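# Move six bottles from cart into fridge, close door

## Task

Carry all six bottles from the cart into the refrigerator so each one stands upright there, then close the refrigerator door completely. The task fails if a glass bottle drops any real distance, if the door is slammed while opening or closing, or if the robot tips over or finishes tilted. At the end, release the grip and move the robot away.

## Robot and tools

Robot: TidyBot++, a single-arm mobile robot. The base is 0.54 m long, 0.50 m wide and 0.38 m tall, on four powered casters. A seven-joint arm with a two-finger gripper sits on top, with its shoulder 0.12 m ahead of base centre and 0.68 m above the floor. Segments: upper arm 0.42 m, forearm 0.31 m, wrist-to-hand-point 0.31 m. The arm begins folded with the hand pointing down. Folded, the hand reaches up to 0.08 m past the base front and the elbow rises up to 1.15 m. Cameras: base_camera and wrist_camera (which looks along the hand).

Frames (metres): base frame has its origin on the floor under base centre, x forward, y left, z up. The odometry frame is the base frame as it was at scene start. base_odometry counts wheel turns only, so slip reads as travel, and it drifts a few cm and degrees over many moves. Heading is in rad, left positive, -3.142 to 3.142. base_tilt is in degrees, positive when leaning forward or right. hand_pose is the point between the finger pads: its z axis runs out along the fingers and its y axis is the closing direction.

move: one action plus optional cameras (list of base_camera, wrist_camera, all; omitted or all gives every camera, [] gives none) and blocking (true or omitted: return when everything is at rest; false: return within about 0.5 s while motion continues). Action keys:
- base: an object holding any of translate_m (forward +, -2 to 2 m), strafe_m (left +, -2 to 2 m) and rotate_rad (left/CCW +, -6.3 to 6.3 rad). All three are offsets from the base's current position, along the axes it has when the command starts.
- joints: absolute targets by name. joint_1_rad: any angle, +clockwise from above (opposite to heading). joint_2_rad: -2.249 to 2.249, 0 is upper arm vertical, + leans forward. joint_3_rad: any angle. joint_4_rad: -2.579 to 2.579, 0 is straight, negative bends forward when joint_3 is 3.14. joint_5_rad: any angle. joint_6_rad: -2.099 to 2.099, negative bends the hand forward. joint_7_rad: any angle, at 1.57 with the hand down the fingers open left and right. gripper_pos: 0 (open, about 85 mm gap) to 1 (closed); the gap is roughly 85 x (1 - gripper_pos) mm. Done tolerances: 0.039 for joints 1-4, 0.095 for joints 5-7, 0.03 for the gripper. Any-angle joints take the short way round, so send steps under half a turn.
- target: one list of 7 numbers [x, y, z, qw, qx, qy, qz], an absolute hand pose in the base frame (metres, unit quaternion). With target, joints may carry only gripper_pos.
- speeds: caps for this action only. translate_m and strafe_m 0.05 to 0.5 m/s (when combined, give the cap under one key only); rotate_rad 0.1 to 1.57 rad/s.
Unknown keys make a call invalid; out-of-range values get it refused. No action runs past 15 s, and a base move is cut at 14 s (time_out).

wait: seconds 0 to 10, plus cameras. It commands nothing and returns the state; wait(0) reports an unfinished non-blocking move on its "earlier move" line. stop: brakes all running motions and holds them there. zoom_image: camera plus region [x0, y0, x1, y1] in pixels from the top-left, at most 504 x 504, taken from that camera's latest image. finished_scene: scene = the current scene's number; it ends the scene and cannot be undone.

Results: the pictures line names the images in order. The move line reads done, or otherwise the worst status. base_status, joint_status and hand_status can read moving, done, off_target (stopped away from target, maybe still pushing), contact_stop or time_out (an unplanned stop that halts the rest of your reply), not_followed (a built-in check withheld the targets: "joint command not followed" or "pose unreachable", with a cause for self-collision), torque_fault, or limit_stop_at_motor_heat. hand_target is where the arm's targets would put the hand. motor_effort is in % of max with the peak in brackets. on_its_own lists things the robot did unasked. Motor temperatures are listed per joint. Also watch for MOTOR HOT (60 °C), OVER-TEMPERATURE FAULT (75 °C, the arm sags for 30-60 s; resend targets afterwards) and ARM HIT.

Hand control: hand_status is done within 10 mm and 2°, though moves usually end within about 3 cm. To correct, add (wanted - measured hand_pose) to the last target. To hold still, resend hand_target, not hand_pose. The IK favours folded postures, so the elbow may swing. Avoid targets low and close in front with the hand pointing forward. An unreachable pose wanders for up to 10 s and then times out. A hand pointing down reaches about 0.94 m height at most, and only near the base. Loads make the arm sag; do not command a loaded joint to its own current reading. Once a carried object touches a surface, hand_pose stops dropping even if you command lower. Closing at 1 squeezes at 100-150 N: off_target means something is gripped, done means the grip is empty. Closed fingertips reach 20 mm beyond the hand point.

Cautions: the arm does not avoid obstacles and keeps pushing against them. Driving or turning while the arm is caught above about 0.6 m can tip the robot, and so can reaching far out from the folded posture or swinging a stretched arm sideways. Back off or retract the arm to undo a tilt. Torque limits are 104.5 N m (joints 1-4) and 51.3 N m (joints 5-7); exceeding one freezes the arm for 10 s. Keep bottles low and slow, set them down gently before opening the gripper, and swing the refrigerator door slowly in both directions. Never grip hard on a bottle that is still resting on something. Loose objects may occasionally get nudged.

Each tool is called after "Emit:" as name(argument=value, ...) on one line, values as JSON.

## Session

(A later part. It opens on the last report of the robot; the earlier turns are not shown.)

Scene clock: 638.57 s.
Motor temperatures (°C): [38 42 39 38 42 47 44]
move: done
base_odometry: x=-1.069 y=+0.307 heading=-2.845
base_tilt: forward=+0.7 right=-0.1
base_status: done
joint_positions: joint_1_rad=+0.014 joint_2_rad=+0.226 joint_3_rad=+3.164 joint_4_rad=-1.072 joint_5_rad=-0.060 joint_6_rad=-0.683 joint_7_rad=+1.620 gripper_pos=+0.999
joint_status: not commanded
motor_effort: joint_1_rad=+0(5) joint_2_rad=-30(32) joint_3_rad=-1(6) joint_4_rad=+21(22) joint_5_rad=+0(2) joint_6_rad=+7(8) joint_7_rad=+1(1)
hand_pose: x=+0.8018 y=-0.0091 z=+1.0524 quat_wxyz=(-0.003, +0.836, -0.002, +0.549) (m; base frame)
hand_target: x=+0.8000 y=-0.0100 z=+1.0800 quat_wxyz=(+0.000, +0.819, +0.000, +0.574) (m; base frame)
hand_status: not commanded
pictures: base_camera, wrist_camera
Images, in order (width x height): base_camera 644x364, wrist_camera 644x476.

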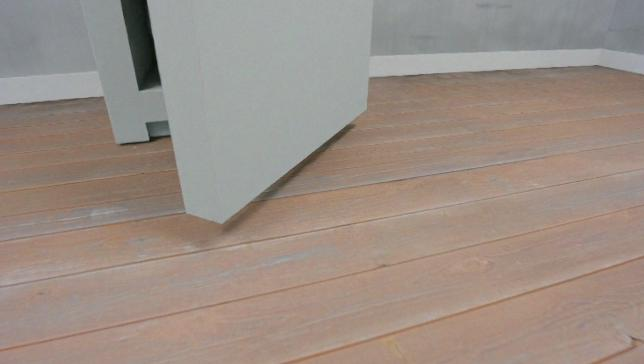

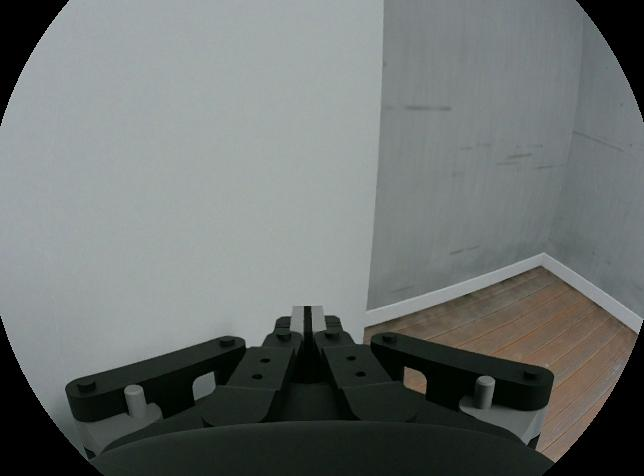

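Emit:
move(base={"strafe_m":0.12,"translate_m":0.03}, speeds={"strafe_m":0.12})

Emit:
move(base={"strafe_m":0.1,"translate_m":0.05}, speeds={"strafe_m":0.12})

Scene clock: 641.67 s.
Motor temperatures (°C): [38 42 39 38 42 47 44]
move: done
base_odometry: x=-1.062 y=+0.183 heading=-2.844
base_tilt: forward=+0.6 right=-0.1
base_status: done
joint_positions: joint_1_rad=+0.014 joint_2_rad=+0.226 joint_3_rad=+3.164 joint_4_rad=-1.072 joint_5_rad=-0.060 joint_6_rad=-0.682 joint_7_rad=+1.620 gripper_pos=+0.999
joint_status: not commanded
motor_effort: joint_1_rad=+1(4) joint_2_rad=-29(30) joint_3_rad=+0(2) joint_4_rad=+21(21) joint_5_rad=-1(1) joint_6_rad=+7(8) joint_7_rad=+0(1)
hand_pose: x=+0.8018 y=-0.0092 z=+1.0525 quat_wxyz=(-0.003, +0.836, -0.002, +0.549) (m; base frame)
hand_target: x=+0.8000 y=-0.0100 z=+1.0800 quat_wxyz=(+0.000, +0.819, +0.000, +0.574) (m; base frame)
hand_status: not commanded
pictures: base_camera, wrist_camera
Images, in order (width x height): base_camera 644x364, wrist_camera 644x476.

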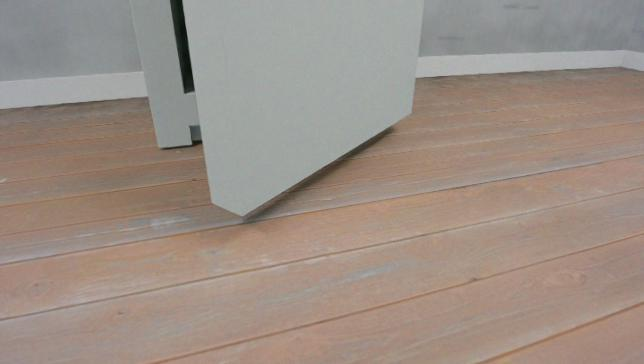

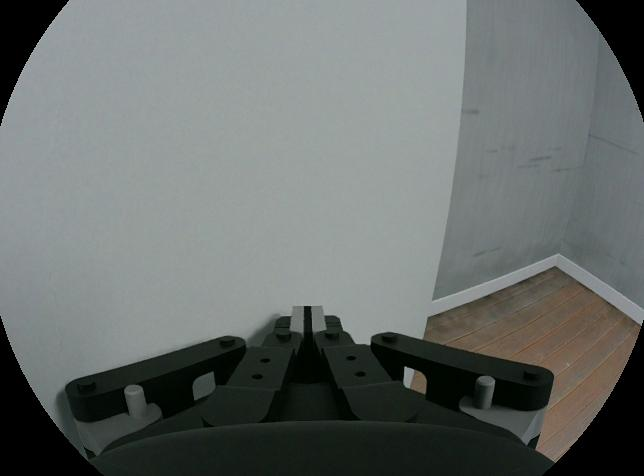

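Scene clock: 643.20 s.
Motor temperatures (°C): [38 42 39 38 42 47 44]
move: done
base_odometry: x=-1.080 y=+0.073 heading=-2.844
base_tilt: forward=+0.7 right=+0.0
base_status: done
joint_positions: joint_1_rad=+0.018 joint_2_rad=+0.225 joint_3_rad=+3.169 joint_4_rad=-1.072 joint_5_rad=-0.060 joint_6_rad=-0.680 joint_7_rad=+1.620 gripper_pos=+0.999
joint_status: not commanded
motor_effort: joint_1_rad=+1(5) joint_2_rad=-29(30) joint_3_rad=+0(5) joint_4_rad=+20(22) joint_5_rad=+0(3) joint_6_rad=+7(9) joint_7_rad=+1(2)
hand_pose: x=+0.8016 y=-0.0155 z=+1.0541 quat_wxyz=(+0.000, +0.835, -0.006, +0.550) (m; base frame)
hand_target: x=+0.8000 y=-0.0100 z=+1.0800 quat_wxyz=(+0.000, +0.819, +0.000, +0.574) (m; base frame)
hand_status: not commanded
pictures: base_camera, wrist_camera
Images, in order (width x height): base_camera 644x364, wrist_camera 644x476.

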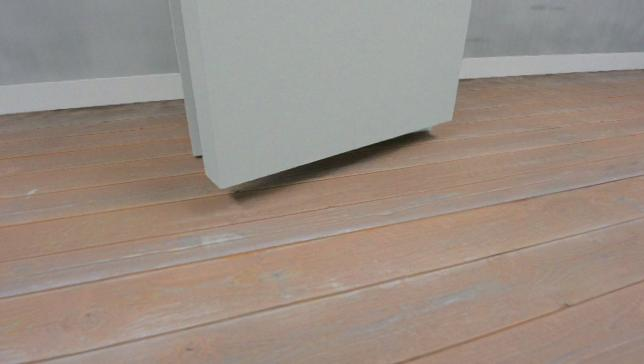

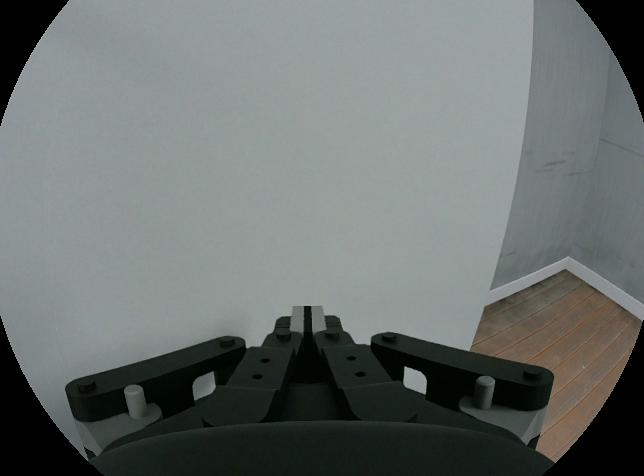

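Emit:
move(base={"translate_m":-0.2}, cameras=[])

Emit:
move(base={"rotate_rad":0.3}, target=[0.72,0,1.1,0,0.819,0,0.574])

Scene clock: 646.80 s.
Motor temperatures (°C): [38 42 39 38 42 47 44]
move: done
base_odometry: x=-0.889 y=+0.131 heading=-2.844
base_tilt: forward=+0.6 right=+0.0
base_status: done
joint_positions: joint_1_rad=+0.018 joint_2_rad=+0.221 joint_3_rad=+3.169 joint_4_rad=-1.070 joint_5_rad=-0.060 joint_6_rad=-0.680 joint_7_rad=+1.620 gripper_pos=+0.999
joint_status: not commanded
motor_effort: joint_1_rad=+1(2) joint_2_rad=-29(35) joint_3_rad=+0(1) joint_4_rad=+21(23) joint_5_rad=+0(1) joint_6_rad=+7(8) joint_7_rad=+1(1)
hand_pose: x=+0.8002 y=-0.0155 z=+1.0583 quat_wxyz=(+0.000, +0.833, -0.006, +0.553) (m; base frame)
hand_target: x=+0.8000 y=-0.0100 z=+1.0800 quat_wxyz=(+0.000, +0.819, +0.000, +0.574) (m; base frame)
hand_status: not commanded
pictures: none
No camera images: "cameras" was empty.

Scene clock: 648.27 s.
Motor temperatures (°C): [38 42 39 38 42 47 44]
move: off_target
base_odometry: x=-0.889 y=+0.131 heading=-2.544
base_tilt: forward=+0.7 right=-0.1
base_status: done
joint_positions: joint_1_rad=-0.025 joint_2_rad=+0.045 joint_3_rad=+3.162 joint_4_rad=-1.195 joint_5_rad=-0.060 joint_6_rad=-0.680 joint_7_rad=+1.620 gripper_pos=+0.999
joint_status: not commanded
motor_effort: joint_1_rad=+1(5) joint_2_rad=-22(31) joint_3_rad=+0(4) joint_4_rad=+21(22) joint_5_rad=+0(2) joint_6_rad=+7(8) joint_7_rad=+1(1)
hand_pose: x=+0.7278 y=+0.0163 z=+1.0982 quat_wxyz=(-0.016, +0.819, +0.014, +0.574) (m; base frame)
hand_target: x=+0.7200 y=+0.0000 z=+1.1000 quat_wxyz=(+0.000, +0.819, +0.000, +0.574) (m; base frame)
hand_status: off_target (0.018 m and 2.4 deg from the pose sent, 0.092 m and 3.0 deg at the start)
pictures: base_camera, wrist_camera
Images, in order (width x height): base_camera 644x364, wrist_camera 644x476.

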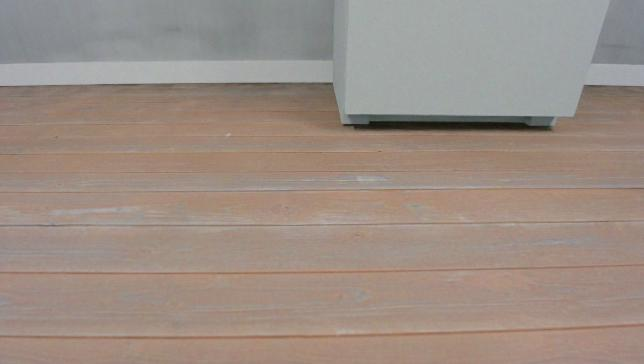

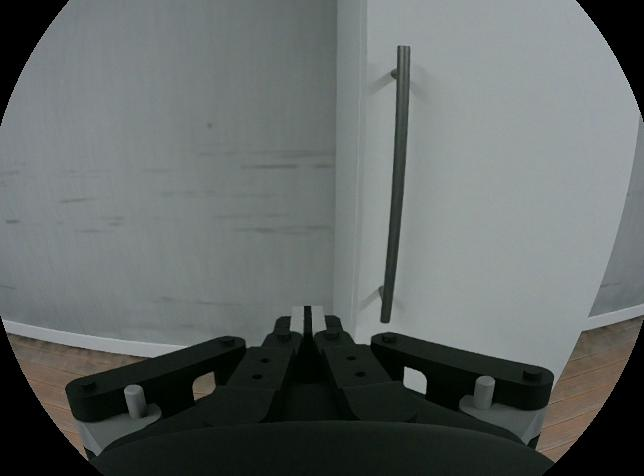

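Emit:
move(base={"strafe_m":-0.2,"translate_m":0.3}, speeds={"translate_m":0.25})

Scene clock: 652.93 s.
Motor temperatures (°C): [38 42 39 38 42 47 44]
move: done
base_odometry: x=-1.249 y=+0.128 heading=-2.543
base_tilt: forward=+0.6 right=-0.1
base_status: done
joint_positions: joint_1_rad=-0.025 joint_2_rad=+0.043 joint_3_rad=+3.162 joint_4_rad=-1.196 joint_5_rad=-0.060 joint_6_rad=-0.680 joint_7_rad=+1.620 gripper_pos=+0.999
joint_status: not commanded
motor_effort: joint_1_rad=+1(2) joint_2_rad=-22(25) joint_3_rad=-1(2) joint_4_rad=+21(21) joint_5_rad=+0(1) joint_6_rad=+7(8) joint_7_rad=+1(1)
hand_pose: x=+0.7269 y=+0.0162 z=+1.0990 quat_wxyz=(-0.016, +0.818, +0.014, +0.574) (m; base frame)
hand_target: x=+0.7200 y=+0.0000 z=+1.1000 quat_wxyz=(+0.000, +0.819, +0.000, +0.574) (m; base frame)
hand_status: not commanded
pictures: base_camera, wrist_camera
Images, in order (width x height): base_camera 644x364, wrist_camera 644x476.

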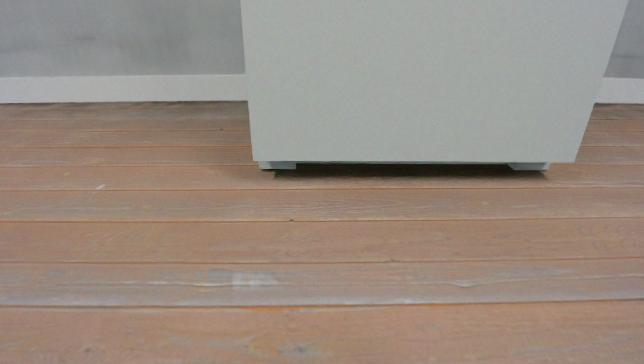

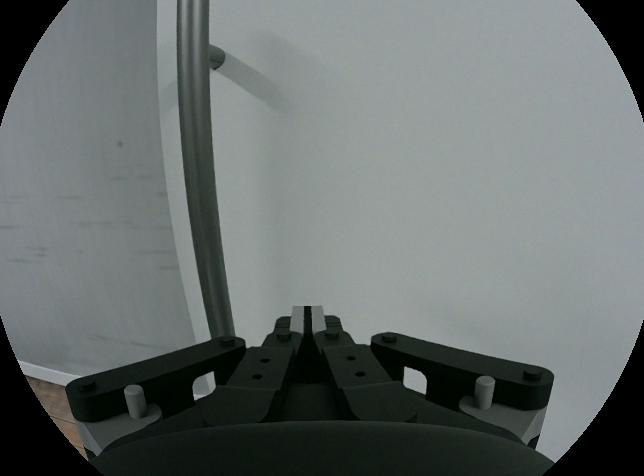

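Emit:
move(base={"strafe_m":-0.03,"translate_m":0.06}, speeds={"translate_m":0.08})

Scene clock: 657.10 s.
Motor temperatures (°C): [38 42 39 38 42 47 44]
move: done
base_odometry: x=-1.316 y=+0.119 heading=-2.544
base_tilt: forward=+0.6 right=-0.1
base_status: done
joint_positions: joint_1_rad=-0.025 joint_2_rad=+0.042 joint_3_rad=+3.162 joint_4_rad=-1.196 joint_5_rad=-0.060 joint_6_rad=-0.680 joint_7_rad=+1.620 gripper_pos=+0.999
joint_status: not commanded
motor_effort: joint_1_rad=+1(4) joint_2_rad=-22(25) joint_3_rad=+0(2) joint_4_rad=+20(21) joint_5_rad=+0(1) joint_6_rad=+7(9) joint_7_rad=+1(1)
hand_pose: x=+0.7264 y=+0.0162 z=+1.0996 quat_wxyz=(-0.016, +0.818, +0.014, +0.575) (m; base frame)
hand_target: x=+0.7200 y=+0.0000 z=+1.1000 quat_wxyz=(+0.000, +0.819, +0.000, +0.574) (m; base frame)
hand_status: not commanded
pictures: base_camera, wrist_camera
Images, in order (width x height): base_camera 644x364, wrist_camera 644x476.

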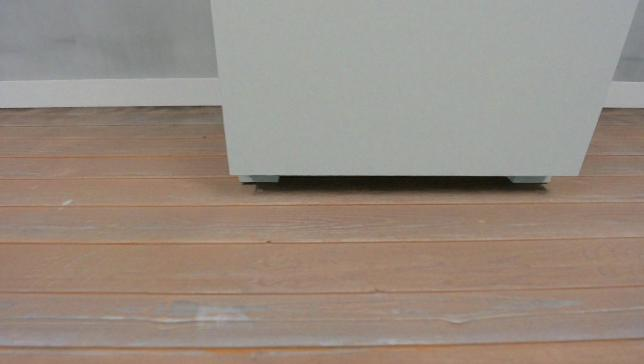

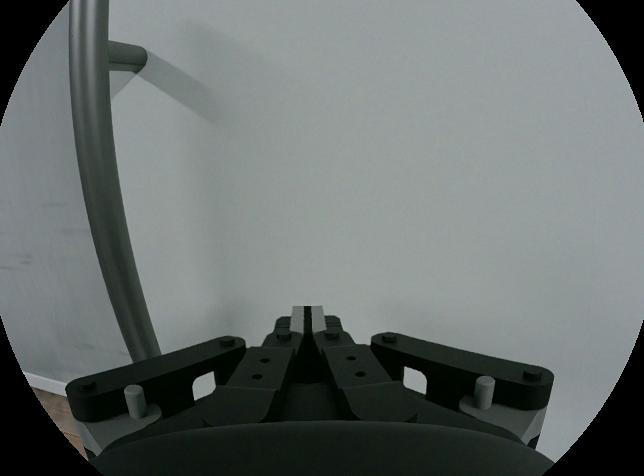

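Emit:
move(base={"translate_m":0.05}, speeds={"translate_m":0.06}, cameras=["wrist_camera"])

Emit:
move(base={"translate_m":0.03}, speeds={"translate_m":0.05}, cameras=["wrist_camera"])

Scene clock: 660.20 s.
Motor temperatures (°C): [38 42 39 38 42 47 44]
move: done
base_odometry: x=-1.358 y=+0.091 heading=-2.544
base_tilt: forward=+0.7 right=+0.0
base_status: done
joint_positions: joint_1_rad=-0.025 joint_2_rad=+0.041 joint_3_rad=+3.162 joint_4_rad=-1.196 joint_5_rad=-0.060 joint_6_rad=-0.680 joint_7_rad=+1.620 gripper_pos=+0.999
joint_status: not commanded
motor_effort: joint_1_rad=+1(2) joint_2_rad=-22(26) joint_3_rad=+0(2) joint_4_rad=+21(21) joint_5_rad=+0(1) joint_6_rad=+7(8) joint_7_rad=+1(1)
hand_pose: x=+0.7261 y=+0.0162 z=+1.0998 quat_wxyz=(-0.016, +0.818, +0.014, +0.575) (m; base frame)
hand_target: x=+0.7200 y=+0.0000 z=+1.1000 quat_wxyz=(+0.000, +0.819, +0.000, +0.574) (m; base frame)
hand_status: not commanded
pictures: wrist_camera
Images, in order (width x height): wrist_camera 644x476.

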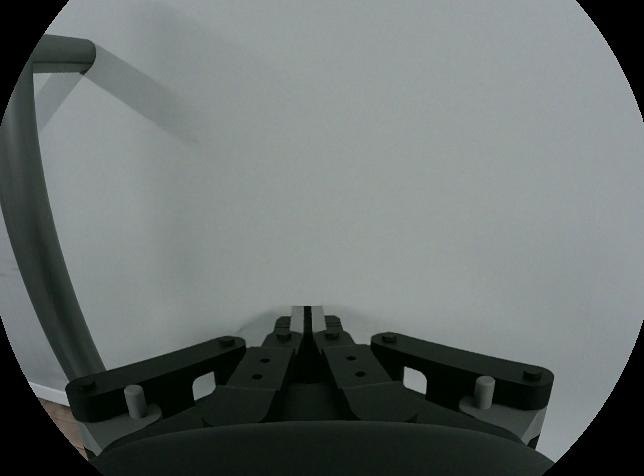

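Scene clock: 661.20 s.
Motor temperatures (°C): [38 42 39 38 42 47 44]
move: done
base_odometry: x=-1.383 y=+0.074 heading=-2.544
base_tilt: forward=+0.6 right=-0.1
base_status: done
joint_positions: joint_1_rad=-0.024 joint_2_rad=-0.002 joint_3_rad=+3.162 joint_4_rad=-1.218 joint_5_rad=-0.060 joint_6_rad=-0.720 joint_7_rad=+1.620 gripper_pos=+0.999
joint_status: not commanded
motor_effort: joint_1_rad=+0(2) joint_2_rad=-12(23) joint_3_rad=-2(2) joint_4_rad=+23(26) joint_5_rad=-1(1) joint_6_rad=+14(18) joint_7_rad=+1(1)
hand_pose: x=+0.7036 y=+0.0162 z=+1.1011 quat_wxyz=(-0.016, +0.823, +0.015, +0.567) (m; base frame)
hand_target: x=+0.7200 y=+0.0000 z=+1.1000 quat_wxyz=(+0.000, +0.819, +0.000, +0.574) (m; base frame)
hand_status: not commanded
pictures: wrist_camera
Images, in order (width x height): wrist_camera 644x476.

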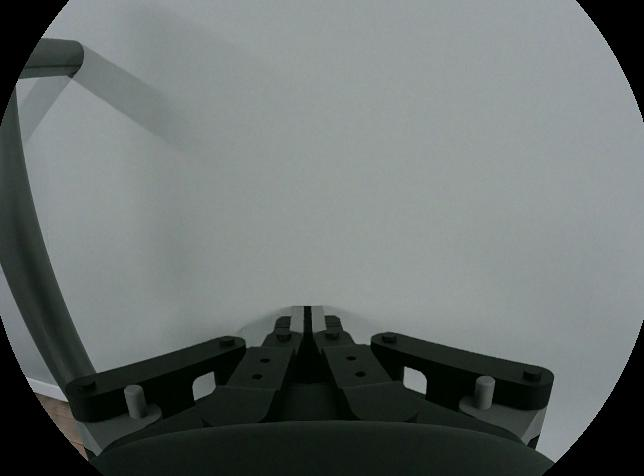

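Emit:
move(base={"translate_m":-0.25}, speeds={"translate_m":0.15}, cameras=["wrist_camera"])

Emit:
move(base={"strafe_m":0.5,"rotate_rad":-0.3})

Scene clock: 665.23 s.
Motor temperatures (°C): [38 42 39 38 42 47 44]
move: done
base_odometry: x=-1.176 y=+0.215 heading=-2.544
base_tilt: forward=+0.6 right=+0.0
base_status: done
joint_positions: joint_1_rad=-0.024 joint_2_rad=+0.037 joint_3_rad=+3.162 joint_4_rad=-1.210 joint_5_rad=-0.060 joint_6_rad=-0.688 joint_7_rad=+1.620 gripper_pos=+0.999
joint_status: not commanded
motor_effort: joint_1_rad=+1(2) joint_2_rad=-22(26) joint_3_rad=-1(1) joint_4_rad=+21(23) joint_5_rad=+0(1) joint_6_rad=+8(14) joint_7_rad=+0(1)
hand_pose: x=+0.7234 y=+0.0161 z=+1.0917 quat_wxyz=(-0.016, +0.823, +0.014, +0.568) (m; base frame)
hand_target: x=+0.7200 y=+0.0000 z=+1.1000 quat_wxyz=(+0.000, +0.819, +0.000, +0.574) (m; base frame)
hand_status: not commanded
pictures: wrist_camera
Images, in order (width x height): wrist_camera 644x476.

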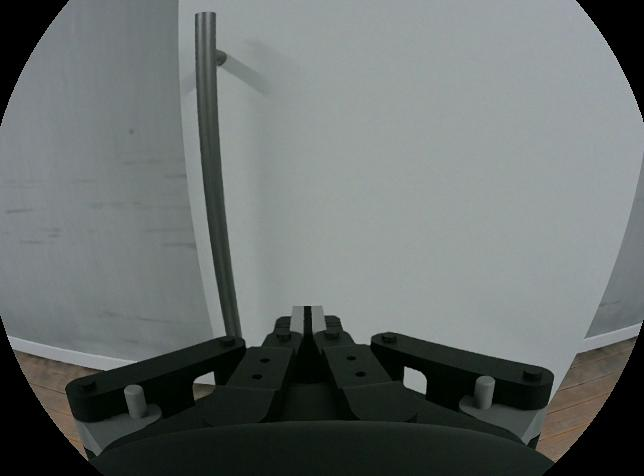

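Scene clock: 667.50 s.
Motor temperatures (°C): [38 42 39 38 42 47 44]
move: done
base_odometry: x=-0.895 y=-0.198 heading=-2.844
base_tilt: forward=+0.6 right=+0.0
base_status: done
joint_positions: joint_1_rad=-0.022 joint_2_rad=+0.037 joint_3_rad=+3.169 joint_4_rad=-1.210 joint_5_rad=-0.060 joint_6_rad=-0.688 joint_7_rad=+1.620 gripper_pos=+0.999
joint_status: not commanded
motor_effort: joint_1_rad=+1(3) joint_2_rad=-21(25) joint_3_rad=-1(4) joint_4_rad=+21(22) joint_5_rad=+0(2) joint_6_rad=+8(8) joint_7_rad=+1(1)
hand_pose: x=+0.7236 y=+0.0101 z=+1.0917 quat_wxyz=(-0.013, +0.823, +0.010, +0.568) (m; base frame)
hand_target: x=+0.7200 y=+0.0000 z=+1.1000 quat_wxyz=(+0.000, +0.819, +0.000, +0.574) (m; base frame)
hand_status: not commanded
pictures: base_camera, wrist_camera
Images, in order (width x height): base_camera 644x364, wrist_camera 644x476.

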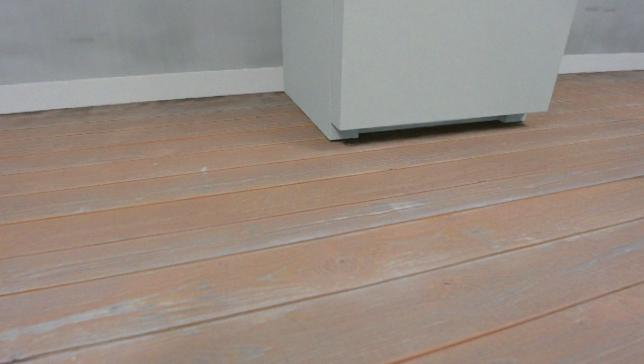

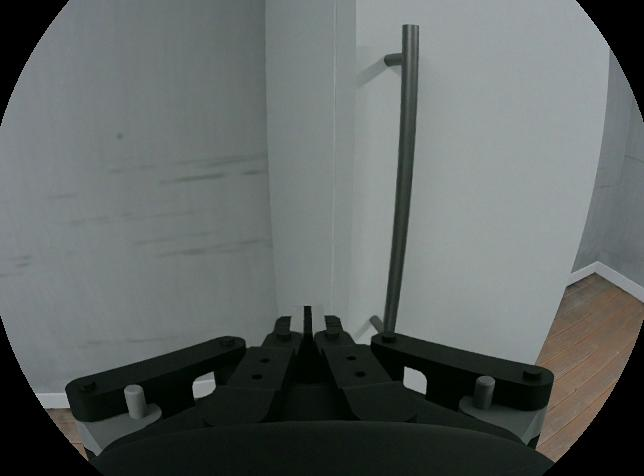

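Emit:
zoom_image(camera="wrist_camera", region=[260, 100, 400, 240])

Emit:
zoom_image(camera="base_camera", region=[280, 20, 400, 150])

Scaled by 3.600.

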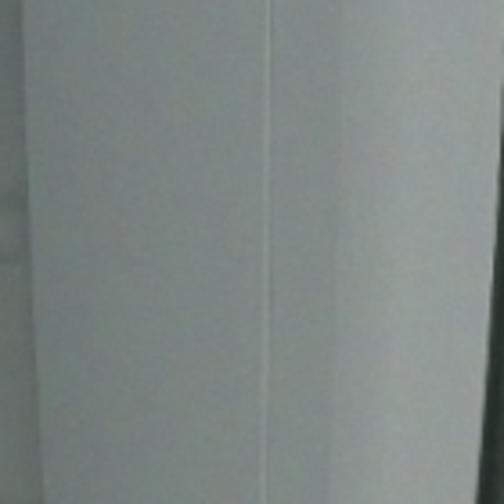

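Scaled by 3.877.

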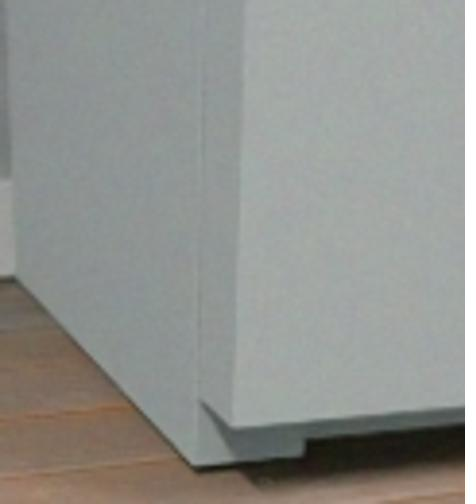

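Emit:
finished_scene(scene=2)

The scene is finished: the task was done.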